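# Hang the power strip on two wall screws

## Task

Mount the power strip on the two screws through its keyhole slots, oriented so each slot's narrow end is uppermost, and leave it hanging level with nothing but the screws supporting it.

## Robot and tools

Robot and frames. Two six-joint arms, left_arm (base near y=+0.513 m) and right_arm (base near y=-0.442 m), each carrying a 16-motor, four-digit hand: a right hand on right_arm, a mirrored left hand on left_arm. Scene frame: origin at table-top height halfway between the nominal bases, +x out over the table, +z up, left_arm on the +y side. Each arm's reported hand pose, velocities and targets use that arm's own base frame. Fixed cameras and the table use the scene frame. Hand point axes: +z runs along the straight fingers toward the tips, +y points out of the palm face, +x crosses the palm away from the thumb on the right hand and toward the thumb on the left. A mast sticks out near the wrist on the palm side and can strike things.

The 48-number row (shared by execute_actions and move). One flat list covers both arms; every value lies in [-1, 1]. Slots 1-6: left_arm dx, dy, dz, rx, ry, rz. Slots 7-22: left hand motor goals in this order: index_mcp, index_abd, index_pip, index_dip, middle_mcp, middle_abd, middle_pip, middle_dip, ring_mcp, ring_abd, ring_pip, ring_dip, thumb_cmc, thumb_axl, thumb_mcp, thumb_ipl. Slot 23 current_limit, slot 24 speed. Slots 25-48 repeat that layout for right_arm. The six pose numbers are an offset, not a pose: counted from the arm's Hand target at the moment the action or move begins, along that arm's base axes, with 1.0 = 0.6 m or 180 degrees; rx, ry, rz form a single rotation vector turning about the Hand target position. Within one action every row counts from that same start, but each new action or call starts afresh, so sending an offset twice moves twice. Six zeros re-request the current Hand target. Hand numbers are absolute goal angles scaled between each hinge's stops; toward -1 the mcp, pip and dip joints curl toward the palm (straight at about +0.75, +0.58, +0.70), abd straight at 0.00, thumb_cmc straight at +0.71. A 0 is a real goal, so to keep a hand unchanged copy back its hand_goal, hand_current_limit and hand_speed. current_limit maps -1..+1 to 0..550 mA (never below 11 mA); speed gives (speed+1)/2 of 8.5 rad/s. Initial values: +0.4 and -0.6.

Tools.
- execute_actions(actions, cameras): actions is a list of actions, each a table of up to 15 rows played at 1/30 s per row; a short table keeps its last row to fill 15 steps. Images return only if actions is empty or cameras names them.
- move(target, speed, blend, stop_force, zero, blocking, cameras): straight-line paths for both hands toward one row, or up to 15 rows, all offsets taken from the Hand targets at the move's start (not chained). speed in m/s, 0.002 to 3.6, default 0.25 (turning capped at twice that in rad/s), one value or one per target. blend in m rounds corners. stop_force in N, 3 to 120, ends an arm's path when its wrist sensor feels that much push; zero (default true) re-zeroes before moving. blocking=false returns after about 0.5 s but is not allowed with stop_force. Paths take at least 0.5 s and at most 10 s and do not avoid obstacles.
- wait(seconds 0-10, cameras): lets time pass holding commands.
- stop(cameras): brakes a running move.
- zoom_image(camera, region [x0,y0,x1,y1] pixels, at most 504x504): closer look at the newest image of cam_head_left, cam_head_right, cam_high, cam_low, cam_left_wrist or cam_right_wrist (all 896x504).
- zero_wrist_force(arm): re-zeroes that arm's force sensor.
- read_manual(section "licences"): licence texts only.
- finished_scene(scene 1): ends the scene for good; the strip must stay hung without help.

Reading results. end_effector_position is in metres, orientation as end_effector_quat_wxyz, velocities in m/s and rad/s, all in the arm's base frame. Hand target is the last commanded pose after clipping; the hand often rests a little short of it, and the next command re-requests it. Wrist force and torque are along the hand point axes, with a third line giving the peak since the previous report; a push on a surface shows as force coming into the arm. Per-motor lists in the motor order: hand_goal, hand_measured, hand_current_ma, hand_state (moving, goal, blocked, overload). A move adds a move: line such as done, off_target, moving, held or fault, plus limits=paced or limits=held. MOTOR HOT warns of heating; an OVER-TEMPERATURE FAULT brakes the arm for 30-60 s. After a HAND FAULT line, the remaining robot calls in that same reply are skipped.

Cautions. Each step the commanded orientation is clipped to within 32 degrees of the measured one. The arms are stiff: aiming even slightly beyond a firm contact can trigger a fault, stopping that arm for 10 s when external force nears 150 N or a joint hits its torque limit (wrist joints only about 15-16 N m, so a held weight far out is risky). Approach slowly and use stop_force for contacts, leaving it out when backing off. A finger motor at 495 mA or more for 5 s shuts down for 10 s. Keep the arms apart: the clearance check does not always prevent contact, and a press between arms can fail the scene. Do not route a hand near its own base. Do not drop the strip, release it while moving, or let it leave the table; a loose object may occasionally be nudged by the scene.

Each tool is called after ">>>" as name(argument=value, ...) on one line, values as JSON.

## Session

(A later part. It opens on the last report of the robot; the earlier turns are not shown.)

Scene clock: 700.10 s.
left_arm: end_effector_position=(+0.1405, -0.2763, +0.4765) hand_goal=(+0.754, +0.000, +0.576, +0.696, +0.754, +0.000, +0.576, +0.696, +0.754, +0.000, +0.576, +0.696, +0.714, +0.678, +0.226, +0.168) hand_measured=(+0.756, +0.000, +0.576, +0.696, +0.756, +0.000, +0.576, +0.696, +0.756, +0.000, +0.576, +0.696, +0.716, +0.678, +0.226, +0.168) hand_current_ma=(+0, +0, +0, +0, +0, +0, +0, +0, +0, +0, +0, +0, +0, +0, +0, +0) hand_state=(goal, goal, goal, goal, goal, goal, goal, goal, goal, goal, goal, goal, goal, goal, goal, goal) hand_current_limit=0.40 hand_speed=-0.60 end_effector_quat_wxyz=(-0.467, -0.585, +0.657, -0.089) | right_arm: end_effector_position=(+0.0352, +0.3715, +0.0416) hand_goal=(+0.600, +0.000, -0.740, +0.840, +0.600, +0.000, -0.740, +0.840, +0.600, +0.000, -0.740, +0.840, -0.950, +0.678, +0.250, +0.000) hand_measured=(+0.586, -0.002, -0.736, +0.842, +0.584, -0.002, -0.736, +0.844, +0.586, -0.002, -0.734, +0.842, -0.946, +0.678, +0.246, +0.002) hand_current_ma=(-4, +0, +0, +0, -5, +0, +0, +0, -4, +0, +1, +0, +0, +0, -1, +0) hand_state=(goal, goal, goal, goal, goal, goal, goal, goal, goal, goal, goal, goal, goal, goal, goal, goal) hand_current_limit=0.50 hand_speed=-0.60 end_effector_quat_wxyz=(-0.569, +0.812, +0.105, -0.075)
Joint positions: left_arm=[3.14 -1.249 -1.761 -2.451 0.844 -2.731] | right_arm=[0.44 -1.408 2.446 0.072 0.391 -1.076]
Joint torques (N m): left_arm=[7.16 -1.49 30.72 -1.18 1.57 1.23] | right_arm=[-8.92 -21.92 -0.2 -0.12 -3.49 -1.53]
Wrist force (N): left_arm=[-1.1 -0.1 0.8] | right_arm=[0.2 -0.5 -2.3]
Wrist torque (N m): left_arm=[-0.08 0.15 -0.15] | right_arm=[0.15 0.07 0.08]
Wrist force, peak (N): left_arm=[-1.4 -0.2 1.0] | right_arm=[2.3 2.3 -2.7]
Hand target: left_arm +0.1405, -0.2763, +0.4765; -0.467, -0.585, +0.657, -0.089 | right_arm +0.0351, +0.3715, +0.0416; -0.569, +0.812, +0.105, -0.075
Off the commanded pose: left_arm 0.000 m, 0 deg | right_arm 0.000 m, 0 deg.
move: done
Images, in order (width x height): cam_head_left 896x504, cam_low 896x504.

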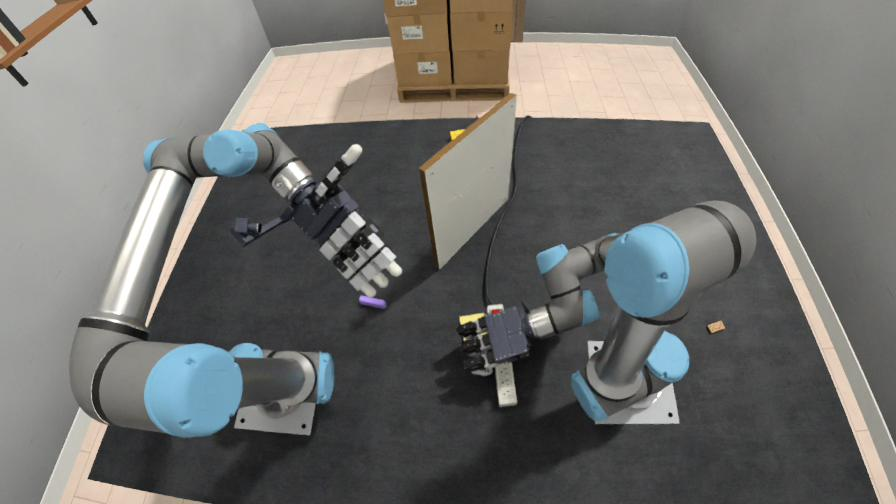

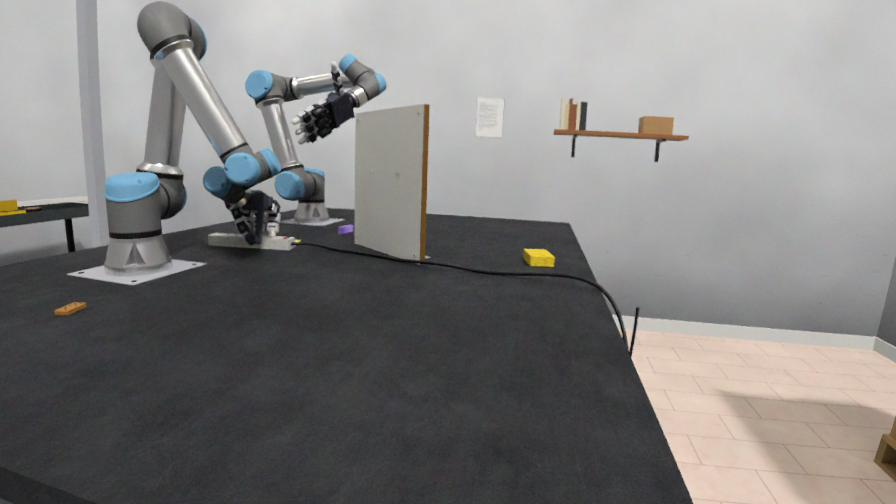

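>>> move(target=[[0,0,0,0,0,0,0.754,0,0.576,0.696,0.754,0,0.576,0.696,0.754,0,0.576,0.696,0.714,0.678,0.226,0.168,0.4,-0.6,0.0345,-0.0018,-0.001,0,0,-0.021,0.6,0,-0.74,0.84,0.6,0,-0.74,0.84,0.6,0,-0.74,0.84,-0.95,0.677,0.25,0.0,0.5,-0.6],[0,0,0,0,0,0,0.754,0,0.576,0.696,0.754,0,0.576,0.696,0.754,0,0.576,0.696,0.714,0.678,0.226,0.168,0.4,-0.6,0.0345,-0.0018,-0.001,0,0,-0.021,0.31,0,-0.75,0.835,0.32,0,-0.75,0.835,0.33,0,-0.75,0.835,-0.95,0.677,-0.7,-0.02,0.77,-0.83]], speed=0.1, cameras=["cam_head_left","cam_low"])

>>> zoom_image(camera="cam_head_left", region=[420, 260, 620, 440])

>>> zoom_image(camera="cam_low", region=[190, 200, 330, 280])

Scene clock: 702.80 s.
left_arm: end_effector_position=(+0.1405, -0.2763, +0.4765) hand_goal=(+0.754, +0.000, +0.576, +0.696, +0.754, +0.000, +0.576, +0.696, +0.754, +0.000, +0.576, +0.696, +0.714, +0.678, +0.226, +0.168) hand_measured=(+0.756, +0.000, +0.576, +0.696, +0.756, +0.000, +0.576, +0.696, +0.756, +0.000, +0.576, +0.696, +0.716, +0.678, +0.226, +0.168) hand_current_ma=(+0, +0, +0, +0, +0, +0, +0, +0, +0, +0, +0, +0, +0, +0, +0, +0) hand_state=(goal, goal, goal, goal, goal, goal, goal, goal, goal, goal, goal, goal, goal, goal, goal, goal) hand_current_limit=0.40 hand_speed=-0.60 end_effector_quat_wxyz=(-0.467, -0.585, +0.657, -0.089) | right_arm: end_effector_position=(+0.0558, +0.3704, +0.0410) hand_goal=(+0.310, +0.000, -0.750, +0.836, +0.320, +0.000, -0.750, +0.836, +0.330, +0.000, -0.750, +0.836, -0.950, +0.678, -0.700, -0.020) hand_measured=(+0.366, -0.002, -0.730, +0.846, +0.372, -0.002, -0.734, +0.844, +0.378, -0.002, -0.736, +0.840, -0.948, +0.678, +0.090, +0.008) hand_current_ma=(+58, +0, +7, +2, +50, +0, +5, +1, +43, +0, +3, +0, +0, +0, +486, +24) hand_state=(blocked, goal, goal, goal, blocked, goal, goal, goal, blocked, goal, goal, goal, goal, goal, blocked, blocked) hand_current_limit=0.77 hand_speed=-0.83 end_effector_quat_wxyz=(-0.571, +0.815, +0.078, -0.056)
Joint positions: left_arm=[3.14 -1.249 -1.761 -2.451 0.844 -2.731] | right_arm=[0.392 -1.421 2.449 0.043 0.399 -1.034]
Joint torques (N m): left_arm=[7.19 -1.48 31.94 -1.15 1.72 1.18] | right_arm=[-9.57 -21.12 -1.28 0.08 -0.32 1.6]
Wrist force (N): left_arm=[-1.0 -0.4 0.9] | right_arm=[0.6 -3.2 -2.6]
Wrist torque (N m): left_arm=[-0.11 0.14 -0.13] | right_arm=[-0.04 0.22 -0.05]
Wrist force, peak (N): left_arm=[-1.3 -0.3 1.2] | right_arm=[0.5 -4.1 -2.7]
Hand target: left_arm +0.1405, -0.2763, +0.4765; -0.467, -0.585, +0.657, -0.089 | right_arm +0.0558, +0.3704, +0.0410; -0.571, +0.815, +0.078, -0.056
Off the commanded pose: left_arm 0.000 m, 0 deg | right_arm 0.000 m, 0 deg.
move: done
Images, in order (width x height): cam_head_left 896x504, cam_low 896x504.

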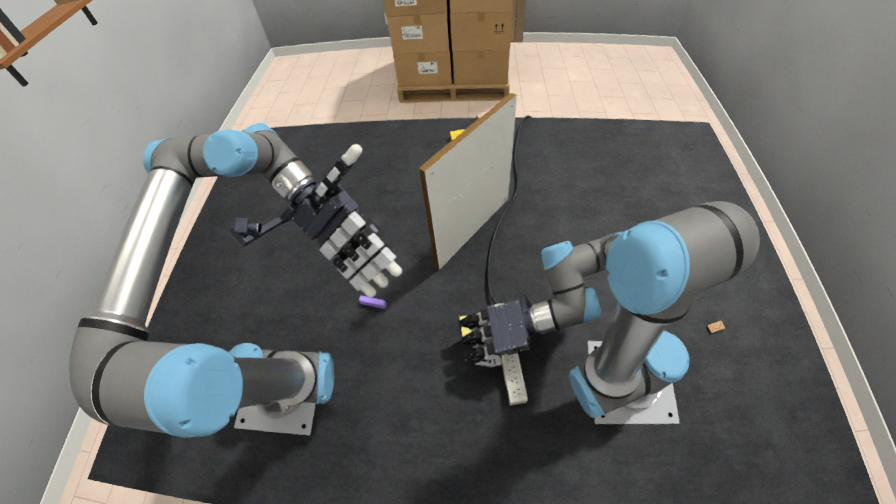

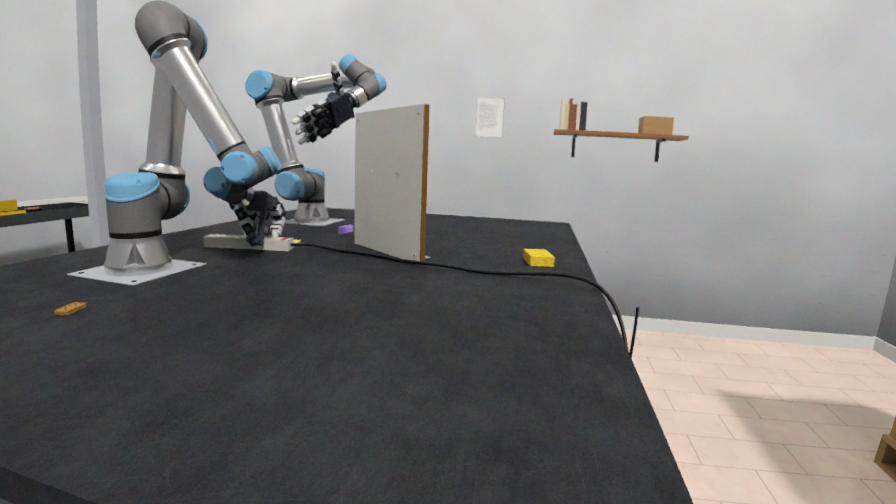

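Scaled by 2.520 from the camera's 896x504 image, which has a finer 1280x720 frame.

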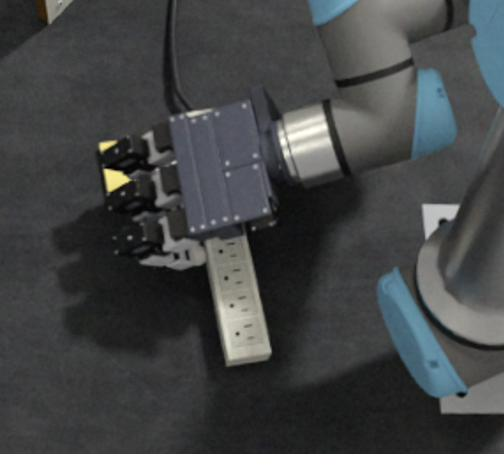

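Scaled by 3.600 from the camera's 896x504 image, which has a finer 1280x720 frame.

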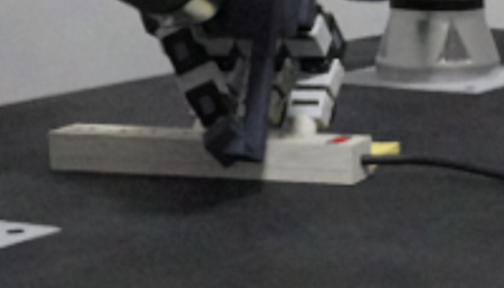

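>>> move(target=[[0,0,0,0,0,0,0.754,0,0.576,0.696,0.754,0,0.576,0.696,0.754,0,0.576,0.696,0.714,0.678,0.226,0.168,0.4,-0.6,0,0,0,0,0,0,0.6,0,-0.74,0.84,0.6,0,-0.74,0.84,0.6,0,-0.74,0.84,-0.95,0.677,0.3,0.0,0.5,-0.6],[0,0,0,0,0,0,0.754,0,0.576,0.696,0.754,0,0.576,0.696,0.754,0,0.576,0.696,0.714,0.678,0.226,0.168,0.4,-0.6,0.0037,-0.0185,0,0,0,0,0.6,0,-0.74,0.84,0.6,0,-0.74,0.84,0.6,0,-0.74,0.84,-0.95,0.677,0.3,0.0,0.5,-0.6],[0,0,0,0,0,0,0.754,0,0.576,0.696,0.754,0,0.576,0.696,0.754,0,0.576,0.696,0.714,0.678,0.226,0.168,0.4,-0.6,0.0037,-0.0185,0,0,0,0,0.33,0,-0.75,0.835,0.34,0,-0.75,0.835,0.35,0,-0.75,0.835,-0.95,0.677,-0.7,-0.02,0.77,-0.83]], speed=0.1, cameras=["cam_head_left","cam_low"])

>>> zoom_image(camera="cam_head_left", region=[420, 260, 620, 440])

>>> zoom_image(camera="cam_low", region=[190, 200, 330, 280])

Scene clock: 706.03 s.
left_arm: end_effector_position=(+0.1405, -0.2763, +0.4765) hand_goal=(+0.754, +0.000, +0.576, +0.696, +0.754, +0.000, +0.576, +0.696, +0.754, +0.000, +0.576, +0.696, +0.714, +0.678, +0.226, +0.168) hand_measured=(+0.756, +0.000, +0.576, +0.696, +0.756, +0.000, +0.576, +0.696, +0.756, +0.000, +0.576, +0.696, +0.716, +0.678, +0.226, +0.168) hand_current_ma=(+0, +0, +0, +0, +0, +0, +0, +0, +0, +0, +0, +0, +0, +0, +0, +0) hand_state=(goal, goal, goal, goal, goal, goal, goal, goal, goal, goal, goal, goal, goal, goal, goal, goal) hand_current_limit=0.40 hand_speed=-0.60 end_effector_quat_wxyz=(-0.467, -0.585, +0.657, -0.089) | right_arm: end_effector_position=(+0.0580, +0.3593, +0.0410) hand_goal=(+0.330, +0.000, -0.750, +0.836, +0.340, +0.000, -0.750, +0.836, +0.350, +0.000, -0.750, +0.836, -0.950, +0.678, -0.700, -0.020) hand_measured=(+0.356, -0.002, -0.738, +0.840, +0.364, -0.002, -0.740, +0.840, +0.372, -0.002, -0.740, +0.840, -0.950, +0.678, +0.100, +0.008) hand_current_ma=(+13, +0, +2, +0, +11, +0, +2, +0, +9, +0, +2, +0, +0, +0, +487, +23) hand_state=(blocked, goal, goal, goal, blocked, goal, goal, goal, blocked, goal, goal, goal, goal, goal, blocked, blocked) hand_current_limit=0.77 hand_speed=-0.83 end_effector_quat_wxyz=(-0.571, +0.815, +0.078, -0.056)
Joint positions: left_arm=[3.14 -1.249 -1.761 -2.451 0.844 -2.731] | right_arm=[0.327 -1.387 2.47 0.132 0.372 -1.19]
Joint torques (N m): left_arm=[8.08 -2.36 31 -1.16 1.44 1.1] | right_arm=[-8.94 -8.2 0.17 4.05 -2.97 -1.59]
Wrist force (N): left_arm=[-1.1 -0.1 1.0] | right_arm=[0.1 -4.0 -4.0]
Wrist torque (N m): left_arm=[-0.07 0.15 -0.14] | right_arm=[-0.13 0.24 -0.01]
Wrist force, peak (N): left_arm=[-1.4 -0.3 1.2] | right_arm=[0.0 -4.5 -4.2]
Hand target: left_arm +0.1405, -0.2763, +0.4765; -0.467, -0.585, +0.657, -0.089 | right_arm +0.0580, +0.3593, +0.0410; -0.571, +0.815, +0.078, -0.056
Off the commanded pose: left_arm 0.000 m, 0 deg | right_arm 0.000 m, 0 deg.
move: done
Images, in order (width x height): cam_head_left 896x504, cam_low 896x504.

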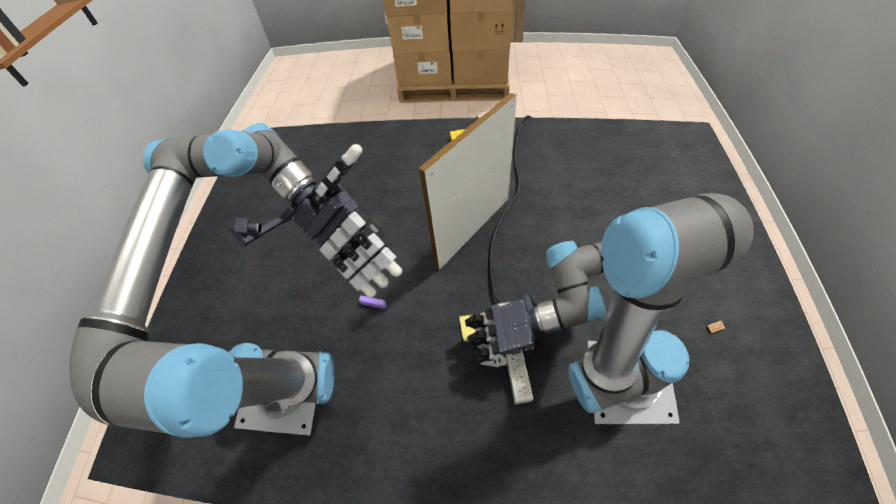

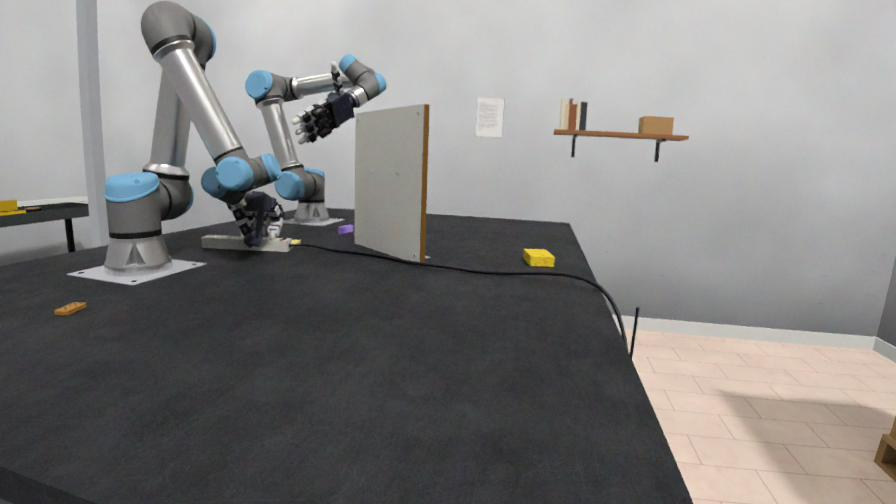

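Scaled by 2.520 from the camera's 896x504 image, which has a finer 1280x720 frame.

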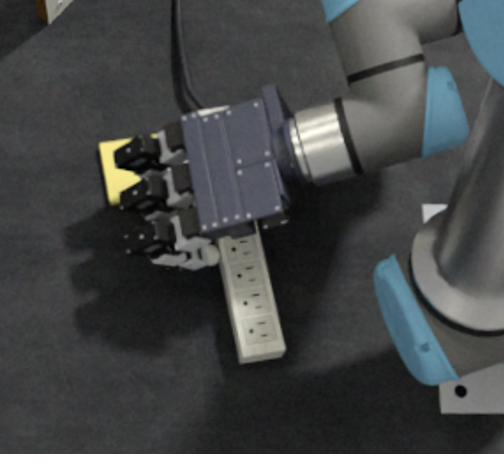

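Scaled by 3.600 from the camera's 896x504 image, which has a finer 1280x720 frame.

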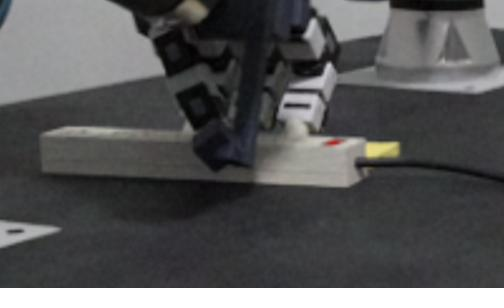

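>>> move(target=[[0,0,0,0,0,0,0.754,0,0.576,0.696,0.754,0,0.576,0.696,0.754,0,0.576,0.696,0.714,0.678,0.226,0.168,0.4,-0.6,0,0,0.001,0,0,0,0.6,0,-0.74,0.84,0.6,0,-0.74,0.84,0.6,0,-0.74,0.84,-0.95,0.677,-0.03,0.0,0.77,-0.75],[0,0,0,0,0,0,0.754,0,0.576,0.696,0.754,0,0.576,0.696,0.754,0,0.576,0.696,0.714,0.678,0.226,0.168,0.4,-0.6,0,0,0.001,0,0,0,0.38,0,-0.75,0.835,0.39,0,-0.75,0.835,0.40,0,-0.75,0.835,-0.95,0.677,-0.2,0.0,0.77,-0.83],[0,0,0,0,0,0,0.754,0,0.576,0.696,0.754,0,0.576,0.696,0.754,0,0.576,0.696,0.714,0.678,0.226,0.168,0.4,-0.6,0,0,0.001,0,0,0,0.33,0,-0.75,0.835,0.34,0,-0.75,0.835,0.35,0,-0.75,0.835,-0.95,0.677,-0.7,-0.02,0.77,-0.83]], speed=0.1, cameras=["cam_head_left","cam_low"])

>>> zoom_image(camera="cam_head_left", region=[420, 260, 620, 440])

Scene clock: 708.70 s.
left_arm: end_effector_position=(+0.1405, -0.2763, +0.4765) hand_goal=(+0.754, +0.000, +0.576, +0.696, +0.754, +0.000, +0.576, +0.696, +0.754, +0.000, +0.576, +0.696, +0.714, +0.678, +0.226, +0.168) hand_measured=(+0.756, +0.000, +0.576, +0.696, +0.756, +0.000, +0.576, +0.696, +0.756, +0.000, +0.576, +0.696, +0.716, +0.678, +0.226, +0.168) hand_current_ma=(+0, +0, +0, +0, +0, +0, +0, +0, +0, +0, +0, +0, +0, +0, +0, +0) hand_state=(goal, goal, goal, goal, goal, goal, goal, goal, goal, goal, goal, goal, goal, goal, goal, goal) hand_current_limit=0.40 hand_speed=-0.60 end_effector_quat_wxyz=(-0.467, -0.585, +0.657, -0.089) | right_arm: end_effector_position=(+0.0580, +0.3593, +0.0416) hand_goal=(+0.330, +0.000, -0.750, +0.836, +0.340, +0.000, -0.750, +0.836, +0.350, +0.000, -0.750, +0.836, -0.950, +0.678, -0.700, -0.020) hand_measured=(+0.480, -0.002, -0.724, +0.848, +0.480, -0.002, -0.724, +0.850, +0.480, -0.002, -0.724, +0.846, -0.944, +0.676, -0.038, +0.042) hand_current_ma=(+378, +0, +12, +3, +332, +0, +11, +3, +287, +0, +12, +2, +1, +0, +487, +113) hand_state=(blocked, goal, blocked, goal, blocked, goal, blocked, goal, blocked, goal, blocked, goal, goal, goal, blocked, blocked) hand_current_limit=0.77 hand_speed=-0.83 end_effector_quat_wxyz=(-0.571, +0.815, +0.078, -0.056)
Joint positions: left_arm=[3.14 -1.249 -1.761 -2.451 0.844 -2.731] | right_arm=[0.327 -1.389 2.47 0.135 0.372 -1.19]
Joint torques (N m): left_arm=[7.6 -0.96 30.9 -1.18 1.73 1.39] | right_arm=[-7.68 -15.66 -7.64 0.58 0.49 -0.98]
Wrist force (N): left_arm=[-1.1 -0.2 0.9] | right_arm=[1.0 -13.6 -3.5]
Wrist torque (N m): left_arm=[-0.09 0.16 -0.15] | right_arm=[-0.18 0.37 -0.17]
Wrist force, peak (N): left_arm=[-1.4 -0.4 1.0] | right_arm=[1.0 -13.7 -3.6]
Hand target: left_arm +0.1405, -0.2763, +0.4765; -0.467, -0.585, +0.657, -0.089 | right_arm +0.0580, +0.3593, +0.0416; -0.571, +0.815, +0.078, -0.056
Off the commanded pose: left_arm 0.000 m, 0 deg | right_arm 0.000 m, 0 deg.
move: done
Images, in order (width x height): cam_head_left 896x504, cam_low 896x504.

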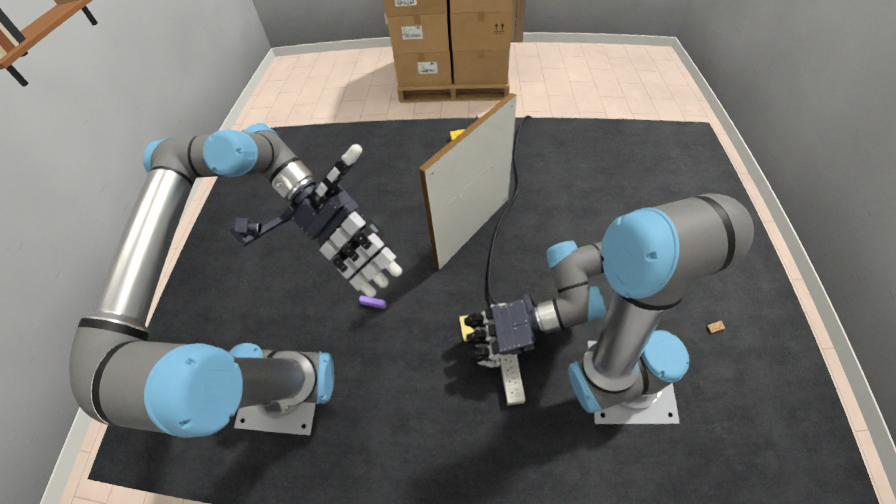

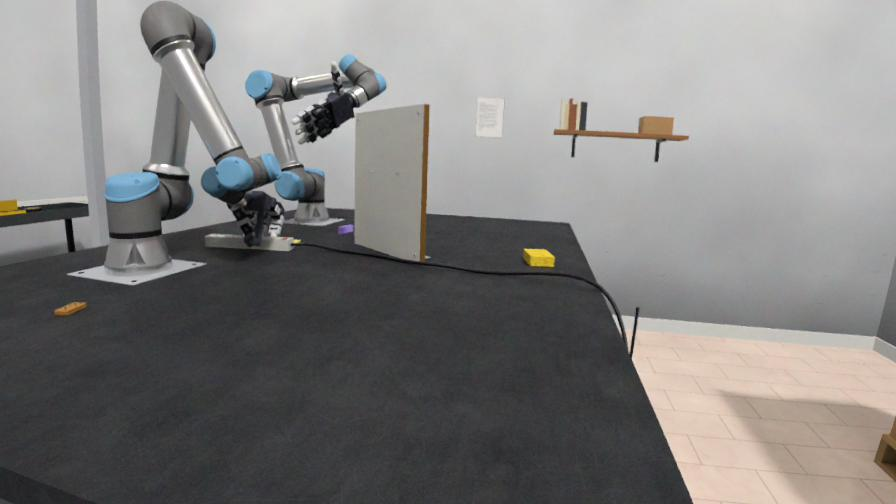

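Scaled by 2.520 from the camera's 896x504 image, which has a finer 1280x720 frame.

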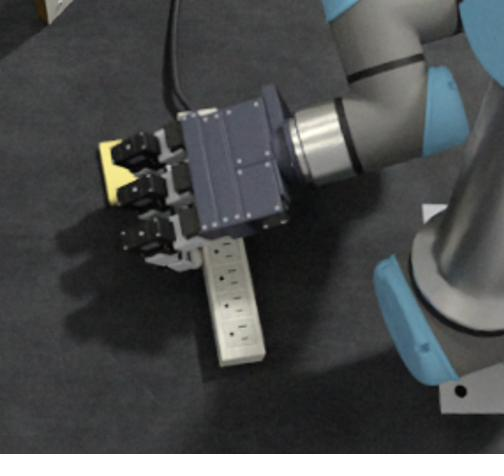

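>>> move(target=[0,0,0,0,0,0,0.754,0,0.576,0.696,0.754,0,0.576,0.696,0.754,0,0.576,0.696,0.714,0.678,0.226,0.168,0.4,-0.6,0,0,0.075,0,0,0,0.3,0,-0.76,0.83,0.31,0,-0.76,0.83,0.31,0,-0.76,0.83,-0.95,0.677,-0.7,-0.02,0.77,-0.83], speed=0.06, cameras=["cam_low"])

>>> zoom_image(camera="cam_low", region=[180, 190, 340, 280])

Scene clock: 710.33 s.
left_arm: end_effector_position=(+0.1405, -0.2763, +0.4765) hand_goal=(+0.754, +0.000, +0.576, +0.696, +0.754, +0.000, +0.576, +0.696, +0.754, +0.000, +0.576, +0.696, +0.714, +0.678, +0.226, +0.168) hand_measured=(+0.756, +0.000, +0.576, +0.696, +0.756, +0.000, +0.576, +0.696, +0.756, +0.000, +0.576, +0.696, +0.716, +0.678, +0.226, +0.168) hand_current_ma=(+0, +0, +0, +0, +0, +0, +0, +0, +0, +0, +0, +0, +0, +0, +0, +0) hand_state=(goal, goal, goal, goal, goal, goal, goal, goal, goal, goal, goal, goal, goal, goal, goal, goal) hand_current_limit=0.40 hand_speed=-0.60 end_effector_quat_wxyz=(-0.467, -0.585, +0.657, -0.089) | right_arm: end_effector_position=(+0.0580, +0.3593, +0.0865) hand_goal=(+0.300, +0.000, -0.760, +0.830, +0.310, +0.000, -0.760, +0.830, +0.310, +0.000, -0.760, +0.830, -0.950, +0.678, -0.700, -0.020) hand_measured=(+0.404, -0.002, -0.718, +0.852, +0.416, -0.002, -0.714, +0.856, +0.432, -0.002, -0.712, +0.850, -0.944, +0.676, +0.002, +0.050) hand_current_ma=(+186, +0, +29, +8, +196, +0, +34, +12, +257, +0, +36, +7, +1, +0, +487, +140) hand_state=(blocked, goal, blocked, blocked, blocked, goal, blocked, blocked, blocked, goal, blocked, blocked, goal, goal, blocked, blocked) hand_current_limit=0.77 hand_speed=-0.83 end_effector_quat_wxyz=(-0.571, +0.815, +0.078, -0.056) end_effector_velocity=(-0.001, +0.000, +0.001) end_effector_angular_velocity=(-0.001, +0.004, +0.000)
Joint positions: left_arm=[3.14 -1.249 -1.761 -2.451 0.844 -2.731] | right_arm=[0.328 -1.528 2.43 0.314 0.372 -1.19]
Joint velocities: left_arm=[within noise] | right_arm=[-0.001 0 0 0.006 -0.001 -0.002]
Joint torques (N m): left_arm=[8.13 -2.15 31.29 -1.12 1.61 1.09] | right_arm=[-9.34 -20.29 -15.44 4.58 -4.17 -1.46]
Wrist force (N): left_arm=[-1.2 -0.1 0.9] | right_arm=[0.9 2.1 -1.3]
Wrist torque (N m): left_arm=[-0.08 0.17 -0.15] | right_arm=[0.20 0.13 0.21]
Wrist force, peak (N): left_arm=[-1.4 -0.3 1.1] | right_arm=[1.1 -13.7 -3.6]
Hand target: left_arm +0.1405, -0.2763, +0.4765; -0.467, -0.585, +0.657, -0.089 | right_arm +0.0580, +0.3593, +0.0866; -0.571, +0.815, +0.078, -0.056
Off the commanded pose: left_arm 0.000 m, 0 deg | right_arm 0.000 m, 0 deg.
move: done
Images, in order (width x height): cam_low 896x504.

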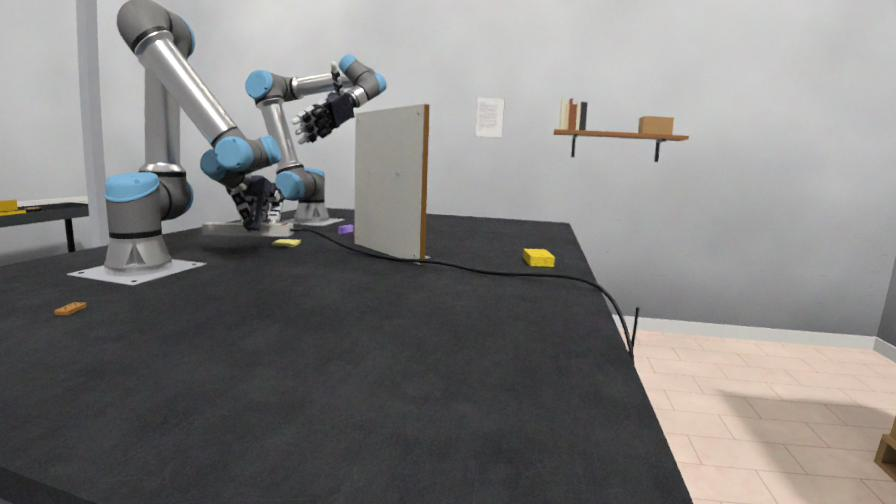

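Scaled by 3.150 from the camera's 896x504 image, which has a finer 1280x720 frame.

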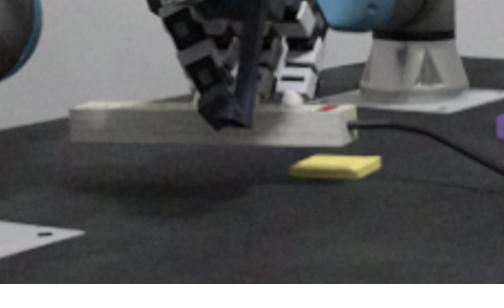

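>>> move(target=[0,0,0,0,0,0,0.754,0,0.576,0.696,0.754,0,0.576,0.696,0.754,0,0.576,0.696,0.714,0.678,0.226,0.168,0.4,-0.6,0,0,0.08,-0.2453,-0.0481,0,0.28,0,-0.76,0.83,0.29,0,-0.76,0.83,0.29,0,-0.76,0.83,-0.95,0.677,-0.7,-0.02,0.77,-0.83], speed=0.15, cameras=["cam_low"])

>>> zoom_image(camera="cam_low", region=[180, 170, 340, 280])

Scene clock: 714.33 s.
left_arm: end_effector_position=(+0.1405, -0.2763, +0.4765) hand_goal=(+0.754, +0.000, +0.576, +0.696, +0.754, +0.000, +0.576, +0.696, +0.754, +0.000, +0.576, +0.696, +0.714, +0.678, +0.226, +0.168) hand_measured=(+0.756, +0.000, +0.576, +0.696, +0.756, +0.000, +0.576, +0.696, +0.756, +0.000, +0.576, +0.696, +0.716, +0.678, +0.226, +0.168) hand_current_ma=(+0, +0, +0, +0, +0, +0, +0, +0, +0, +0, +0, +0, +0, +0, +0, +0) hand_state=(goal, goal, goal, goal, goal, goal, goal, goal, goal, goal, goal, goal, goal, goal, goal, goal) hand_current_limit=0.40 hand_speed=-0.60 end_effector_quat_wxyz=(-0.467, -0.585, +0.657, -0.089) | right_arm: end_effector_position=(+0.0580, +0.3593, +0.1345) hand_goal=(+0.280, +0.000, -0.760, +0.830, +0.290, +0.000, -0.760, +0.830, +0.290, +0.000, -0.760, +0.830, -0.950, +0.678, -0.700, -0.020) hand_measured=(+0.378, -0.002, -0.718, +0.852, +0.400, -0.002, -0.712, +0.858, +0.418, +0.000, -0.698, +0.856, -0.952, +0.676, +0.014, +0.052) hand_current_ma=(+170, +0, +29, +8, +207, +0, +38, +13, +279, +0, +60, +12, +0, +0, +487, +145) hand_state=(blocked, goal, blocked, blocked, blocked, goal, blocked, blocked, blocked, goal, blocked, blocked, goal, goal, blocked, blocked) hand_current_limit=0.77 hand_speed=-0.83 end_effector_quat_wxyz=(-0.216, +0.972, +0.093, -0.021)
Joint positions: left_arm=[3.14 -1.249 -1.761 -2.451 0.844 -2.731] | right_arm=[0.944 -1.404 1.86 0.805 1.256 -0.768]
Joint torques (N m): left_arm=[7.36 -1.7 31.27 -1.16 1.57 1.38] | right_arm=[9.73 -16.4 -21.64 4.83 0.75 1.58]
Wrist force (N): left_arm=[-1.2 -0.2 0.9] | right_arm=[1.1 1.3 2.1]
Wrist torque (N m): left_arm=[-0.09 0.16 -0.15] | right_arm=[0.34 -0.25 0.02]
Wrist force, peak (N): left_arm=[-1.5 -0.4 1.2] | right_arm=[0.9 3.0 -1.5]
Hand target: left_arm +0.1405, -0.2763, +0.4765; -0.467, -0.585, +0.657, -0.089 | right_arm +0.0580, +0.3593, +0.1346; -0.216, +0.972, +0.093, -0.021
Off the commanded pose: left_arm 0.000 m, 0 deg | right_arm 0.000 m, 0 deg.
move: done
Images, in order (width x height): cam_low 896x504.

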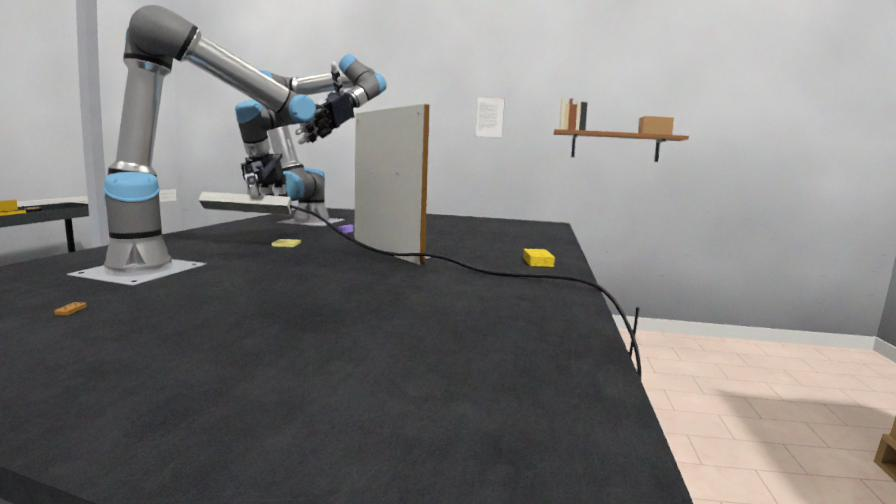

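Scaled by 3.150 from the camera's 896x504 image, which has a finer 1280x720 frame.

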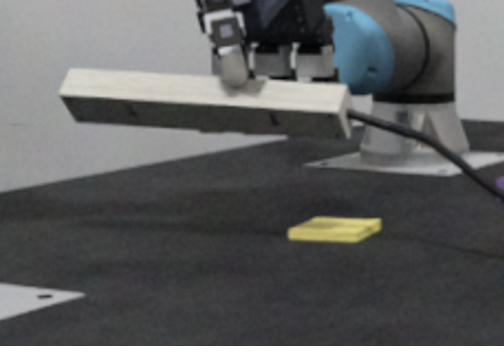

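>>> move(target=[0,0,0,0,0,0,0.754,0,0.576,0.696,0.754,0,0.576,0.696,0.754,0,0.576,0.696,0.714,0.678,0.226,0.168,0.4,-0.6,0.051,-0.032,0.05,-0.2453,-0.0481,0,0.27,0,-0.76,0.83,0.28,0,-0.76,0.83,0.28,0,-0.76,0.83,-0.95,0.677,-0.7,-0.04,0.77,-0.83], speed=0.15, cameras=["cam_low","cam_head_left"])

>>> zoom_image(camera="cam_low", region=[180, 150, 340, 270])

Scene clock: 716.57 s.
left_arm: end_effector_position=(+0.1405, -0.2763, +0.4765) hand_goal=(+0.754, +0.000, +0.576, +0.696, +0.754, +0.000, +0.576, +0.696, +0.754, +0.000, +0.576, +0.696, +0.714, +0.678, +0.226, +0.168) hand_measured=(+0.756, +0.000, +0.576, +0.696, +0.756, +0.000, +0.576, +0.696, +0.756, +0.000, +0.576, +0.696, +0.716, +0.678, +0.226, +0.168) hand_current_ma=(+0, +0, +0, +0, +0, +0, +0, +0, +0, +0, +0, +0, +0, +0, +0, +0) hand_state=(goal, goal, goal, goal, goal, goal, goal, goal, goal, goal, goal, goal, goal, goal, goal, goal) hand_current_limit=0.40 hand_speed=-0.60 end_effector_quat_wxyz=(-0.467, -0.585, +0.657, -0.089) | right_arm: end_effector_position=(+0.0726, +0.3502, +0.1490) hand_goal=(+0.270, +0.000, -0.760, +0.830, +0.280, +0.000, -0.760, +0.830, +0.280, +0.000, -0.760, +0.830, -0.950, +0.678, -0.700, -0.040) hand_measured=(+0.370, -0.002, -0.718, +0.852, +0.398, +0.000, -0.712, +0.858, +0.418, +0.004, -0.696, +0.858, -0.958, +0.676, +0.014, +0.052) hand_current_ma=(+176, +0, +29, +8, +239, +0, +38, +13, +322, +0, +66, +13, -1, +0, +487, +233) hand_state=(blocked, goal, blocked, blocked, blocked, goal, blocked, blocked, blocked, goal, blocked, blocked, goal, goal, blocked, blocked) hand_current_limit=0.77 hand_speed=-0.83 end_effector_quat_wxyz=(-0.032, +0.995, +0.096, -0.002)
Joint positions: left_arm=[3.14 -1.249 -1.761 -2.451 0.844 -2.731] | right_arm=[1.067 -1.195 1.642 1.075 1.531 -0.695]
Joint torques (N m): left_arm=[7.7 -1.37 31.31 -1.02 1.44 1.25] | right_arm=[-8.96 -40.79 -7.61 1.03 -0.99 -1.58]
Wrist force (N): left_arm=[-1.3 -0.2 0.9] | right_arm=[0.6 -0.7 2.0]
Wrist torque (N m): left_arm=[-0.09 0.18 -0.16] | right_arm=[0.33 -0.35 -0.17]
Wrist force, peak (N): left_arm=[-1.3 -0.2 1.3] | right_arm=[1.4 1.4 2.3]
Hand target: left_arm +0.1405, -0.2763, +0.4765; -0.467, -0.585, +0.657, -0.089 | right_arm +0.0726, +0.3503, +0.1490; -0.032, +0.995, +0.096, -0.002 (not the last commanded pose)
Off the commanded pose: left_arm 0.000 m, 0 deg | right_arm 0.025 m, 24 deg.
move: held (right_arm; a check stopped the path); limits=held
pose unreachable (right arm): on one or more control steps of this call, first in action 0 (counted from 0), this arm could not follow its commanded pose, so it was not sent that pose on those steps. It may still have moved: this result reports where it is.
cause: moving toward the commanded pose would bring a part of the arm too close to another arm (a part of this arm just beyond joint 4 (wrist 1) and a part of the left arm just beyond its joint 6 (wrist 3), at the place that arm is still heading or pushing toward).
Images, in order (width x height): cam_head_left 896x504, cam_low 896x504.

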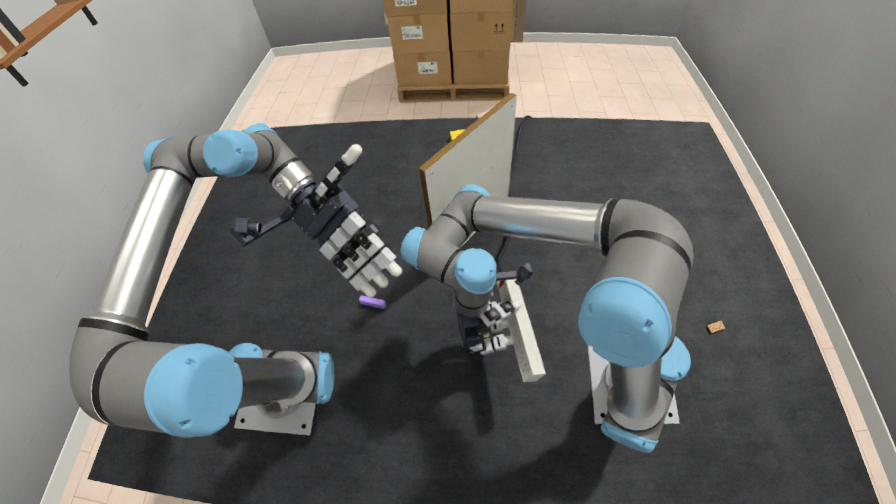

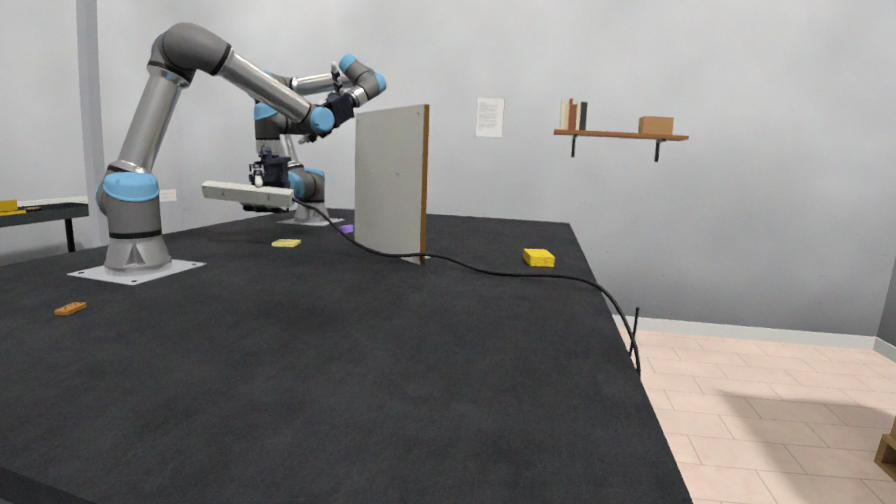

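Scaled by 3.150 from the camera's 896x504 image, which has a finer 1280x720 frame.

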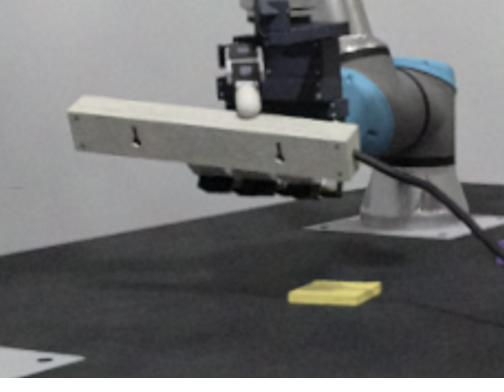

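>>> move(target=[-0.05,0.08,0.3,0,0,0,0.754,0,0.576,0.696,0.754,0,0.576,0.696,0.754,0,0.576,0.696,0.714,0.678,0.226,0.168,0.4,-0.6,0,0,0,0,0,0,0.27,0,-0.76,0.83,0.28,0,-0.76,0.83,0.28,0,-0.76,0.83,-0.95,0.677,-0.7,-0.04,0.77,-0.83], speed=0.3, cameras=["cam_head_left"])

Scene clock: 718.40 s.
left_arm: end_effector_position=(+0.1104, -0.2283, +0.6564) hand_goal=(+0.754, +0.000, +0.576, +0.696, +0.754, +0.000, +0.576, +0.696, +0.754, +0.000, +0.576, +0.696, +0.714, +0.678, +0.226, +0.168) hand_measured=(+0.756, +0.000, +0.576, +0.696, +0.756, +0.000, +0.576, +0.696, +0.756, +0.000, +0.576, +0.696, +0.716, +0.678, +0.226, +0.168) hand_current_ma=(+0, +0, +0, +0, +0, +0, +0, +0, +0, +0, +0, +0, +0, +0, +0, +0) hand_state=(goal, goal, goal, goal, goal, goal, goal, goal, goal, goal, goal, goal, goal, goal, goal, goal) hand_current_limit=0.40 hand_speed=-0.60 end_effector_quat_wxyz=(-0.467, -0.585, +0.657, -0.089) | right_arm: end_effector_position=(+0.0726, +0.3503, +0.1490) hand_goal=(+0.270, +0.000, -0.760, +0.830, +0.280, +0.000, -0.760, +0.830, +0.280, +0.000, -0.760, +0.830, -0.950, +0.678, -0.700, -0.040) hand_measured=(+0.370, -0.002, -0.718, +0.852, +0.398, +0.000, -0.712, +0.858, +0.418, +0.004, -0.696, +0.858, -0.958, +0.676, +0.014, +0.052) hand_current_ma=(+176, +0, +29, +8, +239, +0, +38, +13, +322, +0, +66, +13, -1, +0, +487, +233) hand_state=(blocked, goal, blocked, blocked, blocked, goal, blocked, blocked, blocked, goal, blocked, blocked, goal, goal, blocked, blocked) hand_current_limit=0.77 hand_speed=-0.83 end_effector_quat_wxyz=(-0.032, +0.995, +0.096, -0.002)
Joint positions: left_arm=[3.306 -1.32 -1.197 -3.036 0.963 -2.583] | right_arm=[1.067 -1.195 1.642 1.075 1.531 -0.695]
Joint torques (N m): left_arm=[7.69 -3.12 27.6 -1.49 1.99 1.36] | right_arm=[-9.7 -41.11 -8.07 0.84 -0.99 -1.5]
Wrist force (N): left_arm=[-1.1 -0.2 1.0] | right_arm=[0.3 -0.6 2.2]
Wrist torque (N m): left_arm=[-0.10 0.17 -0.15] | right_arm=[0.34 -0.31 -0.19]
Wrist force, peak (N): left_arm=[-2.1 -1.3 1.4] | right_arm=[0.7 -0.2 2.9]
Hand target: left_arm +0.1105, -0.2283, +0.6565; -0.467, -0.585, +0.657, -0.089 | right_arm +0.0726, +0.3503, +0.1490; -0.032, +0.995, +0.096, -0.002
Off the commanded pose: left_arm 0.000 m, 0 deg | right_arm 0.000 m, 0 deg.
move: done
Images, in order (width x height): cam_head_left 896x504.

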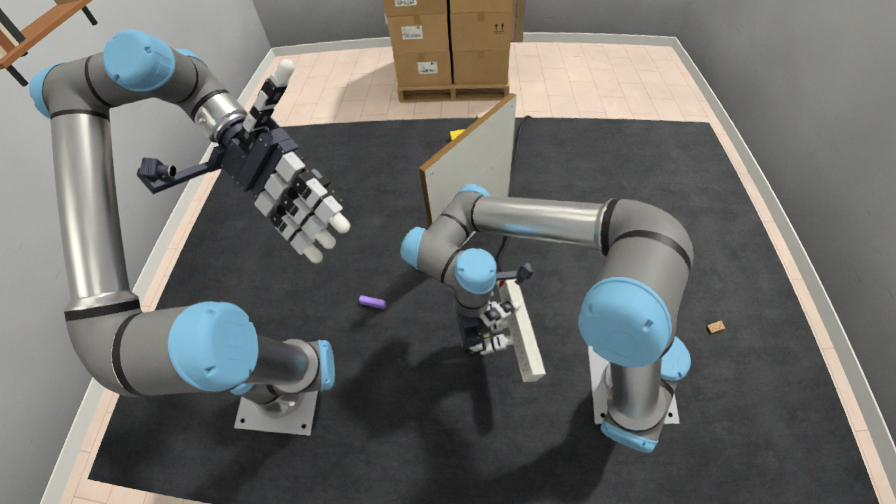

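>>> move(target=[0,0,0,0,0,0,0.754,0,0.576,0.696,0.754,0,0.576,0.696,0.754,0,0.576,0.696,0.714,0.678,0.226,0.168,0.4,-0.6,0.0267,-0.017,0.04,-0.1292,-0.0253,0,0.27,0,-0.76,0.83,0.28,0,-0.76,0.83,0.27,0,-0.76,0.83,-0.95,0.677,-0.7,-0.04,0.77,-0.83], speed=0.15, cameras=["cam_low","cam_head_left"])

>>> zoom_image(camera="cam_low", region=[180, 150, 340, 270])

Scene clock: 720.80 s.
left_arm: end_effector_position=(+0.1105, -0.2283, +0.6565) hand_goal=(+0.754, +0.000, +0.576, +0.696, +0.754, +0.000, +0.576, +0.696, +0.754, +0.000, +0.576, +0.696, +0.714, +0.678, +0.226, +0.168) hand_measured=(+0.756, +0.000, +0.576, +0.696, +0.756, +0.000, +0.576, +0.696, +0.756, +0.000, +0.576, +0.696, +0.716, +0.678, +0.226, +0.168) hand_current_ma=(+0, +0, +0, +0, +0, +0, +0, +0, +0, +0, +0, +0, +0, +0, +0, +0) hand_state=(goal, goal, goal, goal, goal, goal, goal, goal, goal, goal, goal, goal, goal, goal, goal, goal) hand_current_limit=0.40 hand_speed=-0.60 end_effector_quat_wxyz=(-0.467, -0.585, +0.657, -0.089) | right_arm: end_effector_position=(+0.0887, +0.3401, +0.1729) hand_goal=(+0.270, +0.000, -0.760, +0.830, +0.280, +0.000, -0.760, +0.830, +0.270, +0.000, -0.760, +0.830, -0.950, +0.678, -0.700, -0.040) hand_measured=(+0.370, -0.002, -0.718, +0.852, +0.398, +0.000, -0.712, +0.858, +0.418, +0.004, -0.696, +0.858, -0.958, +0.676, +0.014, +0.052) hand_current_ma=(+172, +0, +29, +8, +239, +0, +38, +13, +369, +0, +67, +13, -2, +0, +487, +233) hand_state=(blocked, goal, blocked, blocked, blocked, goal, blocked, blocked, blocked, goal, blocked, blocked, goal, goal, blocked, blocked) hand_current_limit=0.77 hand_speed=-0.83 end_effector_quat_wxyz=(+0.173, +0.980, +0.094, +0.018)
Joint positions: left_arm=[3.306 -1.32 -1.197 -3.036 0.963 -2.583] | right_arm=[1.145 -0.978 1.465 1.371 1.772 -0.589]
Joint torques (N m): left_arm=[7.09 -3.37 27.4 -1.48 2.03 1.42] | right_arm=[10.71 -33.58 -18.6 6.99 2.37 1.99]
Wrist force (N): left_arm=[-1.1 -0.3 1.2] | right_arm=[0.5 -2.2 2.4]
Wrist torque (N m): left_arm=[-0.14 0.17 -0.14] | right_arm=[0.32 -0.32 -0.38]
Wrist force, peak (N): left_arm=[-1.4 -0.2 1.2] | right_arm=[0.7 -2.2 3.0]
Hand target: left_arm +0.1105, -0.2283, +0.6565; -0.467, -0.585, +0.657, -0.089 | right_arm +0.0887, +0.3401, +0.1730; +0.173, +0.980, +0.094, +0.018
Off the commanded pose: left_arm 0.000 m, 0 deg | right_arm 0.000 m, 0 deg.
move: done
Images, in order (width x height): cam_head_left 896x504, cam_low 896x504.

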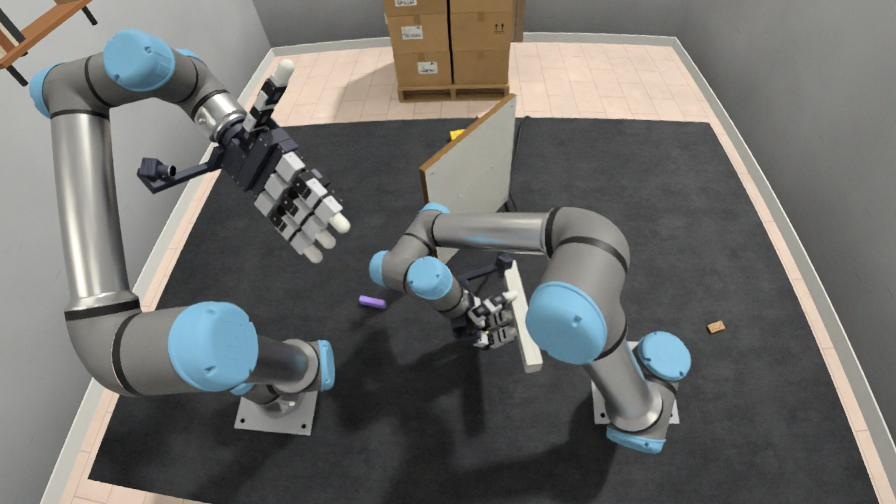

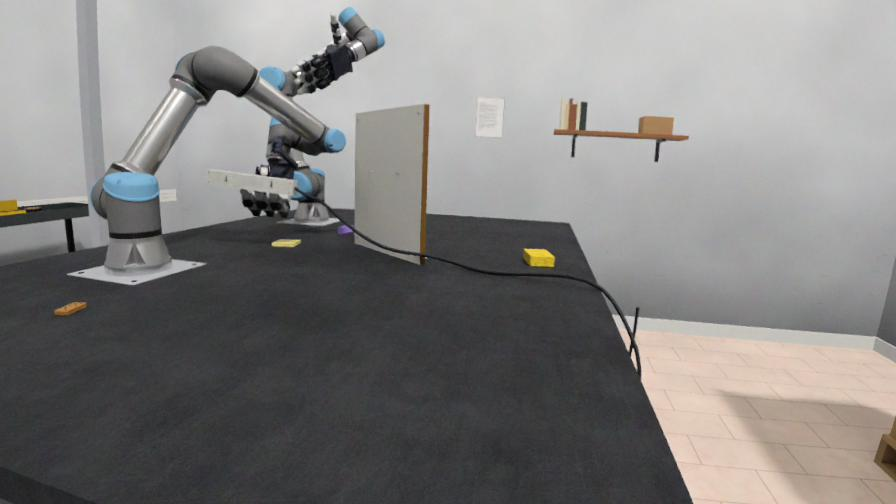

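Scaled by 3.150 from the camera's 896x504 image, which has a finer 1280x720 frame.

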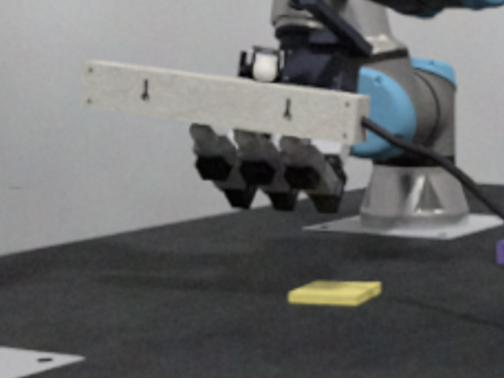

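>>> move(target=[0,0,0,0,0,0,0.754,0,0.576,0.696,0.754,0,0.576,0.696,0.754,0,0.576,0.696,0.714,0.678,0.226,0.168,0.4,-0.6,0.0422,-0.096,0.025,0,0,0.1428,0.28,0,-0.76,0.83,0.27,0,-0.76,0.83,0.25,0,-0.76,0.83,-0.95,0.677,-0.7,-0.04,0.77,-0.83], speed=0.12, cameras=["cam_low","cam_head_left"])

Scene clock: 724.10 s.
left_arm: end_effector_position=(+0.1105, -0.2283, +0.6565) hand_goal=(+0.754, +0.000, +0.576, +0.696, +0.754, +0.000, +0.576, +0.696, +0.754, +0.000, +0.576, +0.696, +0.714, +0.678, +0.226, +0.168) hand_measured=(+0.756, +0.000, +0.576, +0.696, +0.756, +0.000, +0.576, +0.696, +0.756, +0.000, +0.576, +0.696, +0.716, +0.678, +0.226, +0.168) hand_current_ma=(+0, +0, +0, +0, +0, +0, +0, +0, +0, +0, +0, +0, +0, +0, +0, +0) hand_state=(goal, goal, goal, goal, goal, goal, goal, goal, goal, goal, goal, goal, goal, goal, goal, goal) hand_current_limit=0.40 hand_speed=-0.60 end_effector_quat_wxyz=(-0.467, -0.585, +0.657, -0.089) | right_arm: end_effector_position=(+0.1140, +0.2825, +0.1880) hand_goal=(+0.280, +0.000, -0.760, +0.830, +0.270, +0.000, -0.760, +0.830, +0.250, +0.000, -0.760, +0.830, -0.950, +0.678, -0.700, -0.040) hand_measured=(+0.368, -0.002, -0.728, +0.846, +0.396, +0.000, -0.712, +0.858, +0.418, +0.006, -0.688, +0.862, -0.964, +0.674, +0.014, +0.052) hand_current_ma=(+136, +0, +17, +5, +274, +0, +38, +13, +472, +1, +84, +17, -4, +0, +487, +233) hand_state=(blocked, goal, blocked, goal, blocked, goal, blocked, blocked, blocked, goal, blocked, blocked, goal, goal, blocked, blocked) hand_current_limit=0.77 hand_speed=-0.83 end_effector_quat_wxyz=(+0.165, +0.935, +0.310, +0.056)
Joint positions: left_arm=[3.306 -1.32 -1.197 -3.036 0.963 -2.583] | right_arm=[1.164 -1.178 1.708 1.22 1.873 -1.02]
Joint torques (N m): left_arm=[7.82 -3.63 27.02 -1.36 2.05 1.27] | right_arm=[-8.76 -40.55 -8.1 0.83 2.93 -2]
Wrist force (N): left_arm=[-1.5 -0.3 1.4] | right_arm=[0.7 -2.2 2.5]
Wrist torque (N m): left_arm=[-0.14 0.21 -0.18] | right_arm=[0.33 -0.42 -0.17]
Wrist force, peak (N): left_arm=[-1.5 -0.3 1.4] | right_arm=[0.7 -2.3 2.9]
Hand target: left_arm +0.1105, -0.2283, +0.6565; -0.467, -0.585, +0.657, -0.089 | right_arm +0.1140, +0.2825, +0.1880; +0.165, +0.935, +0.310, +0.056
Off the commanded pose: left_arm 0.000 m, 0 deg | right_arm 0.000 m, 0 deg.
move: done
Images, in order (width x height): cam_head_left 896x504, cam_low 896x504.

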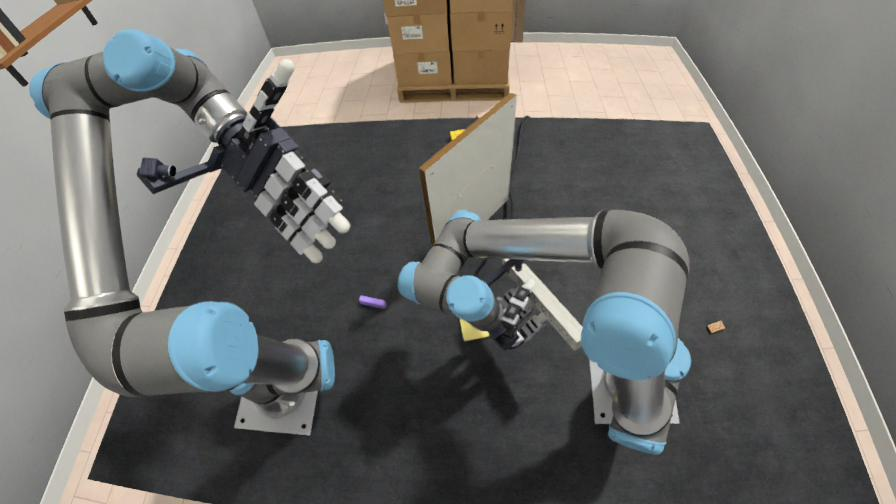

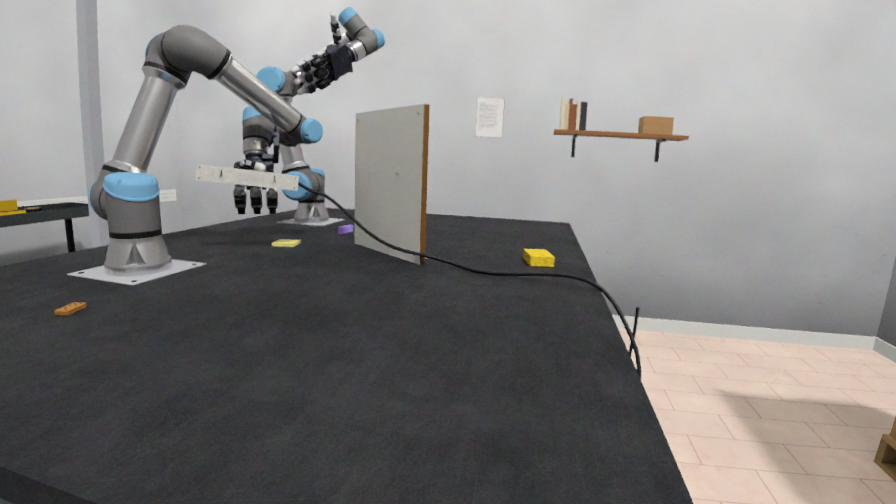

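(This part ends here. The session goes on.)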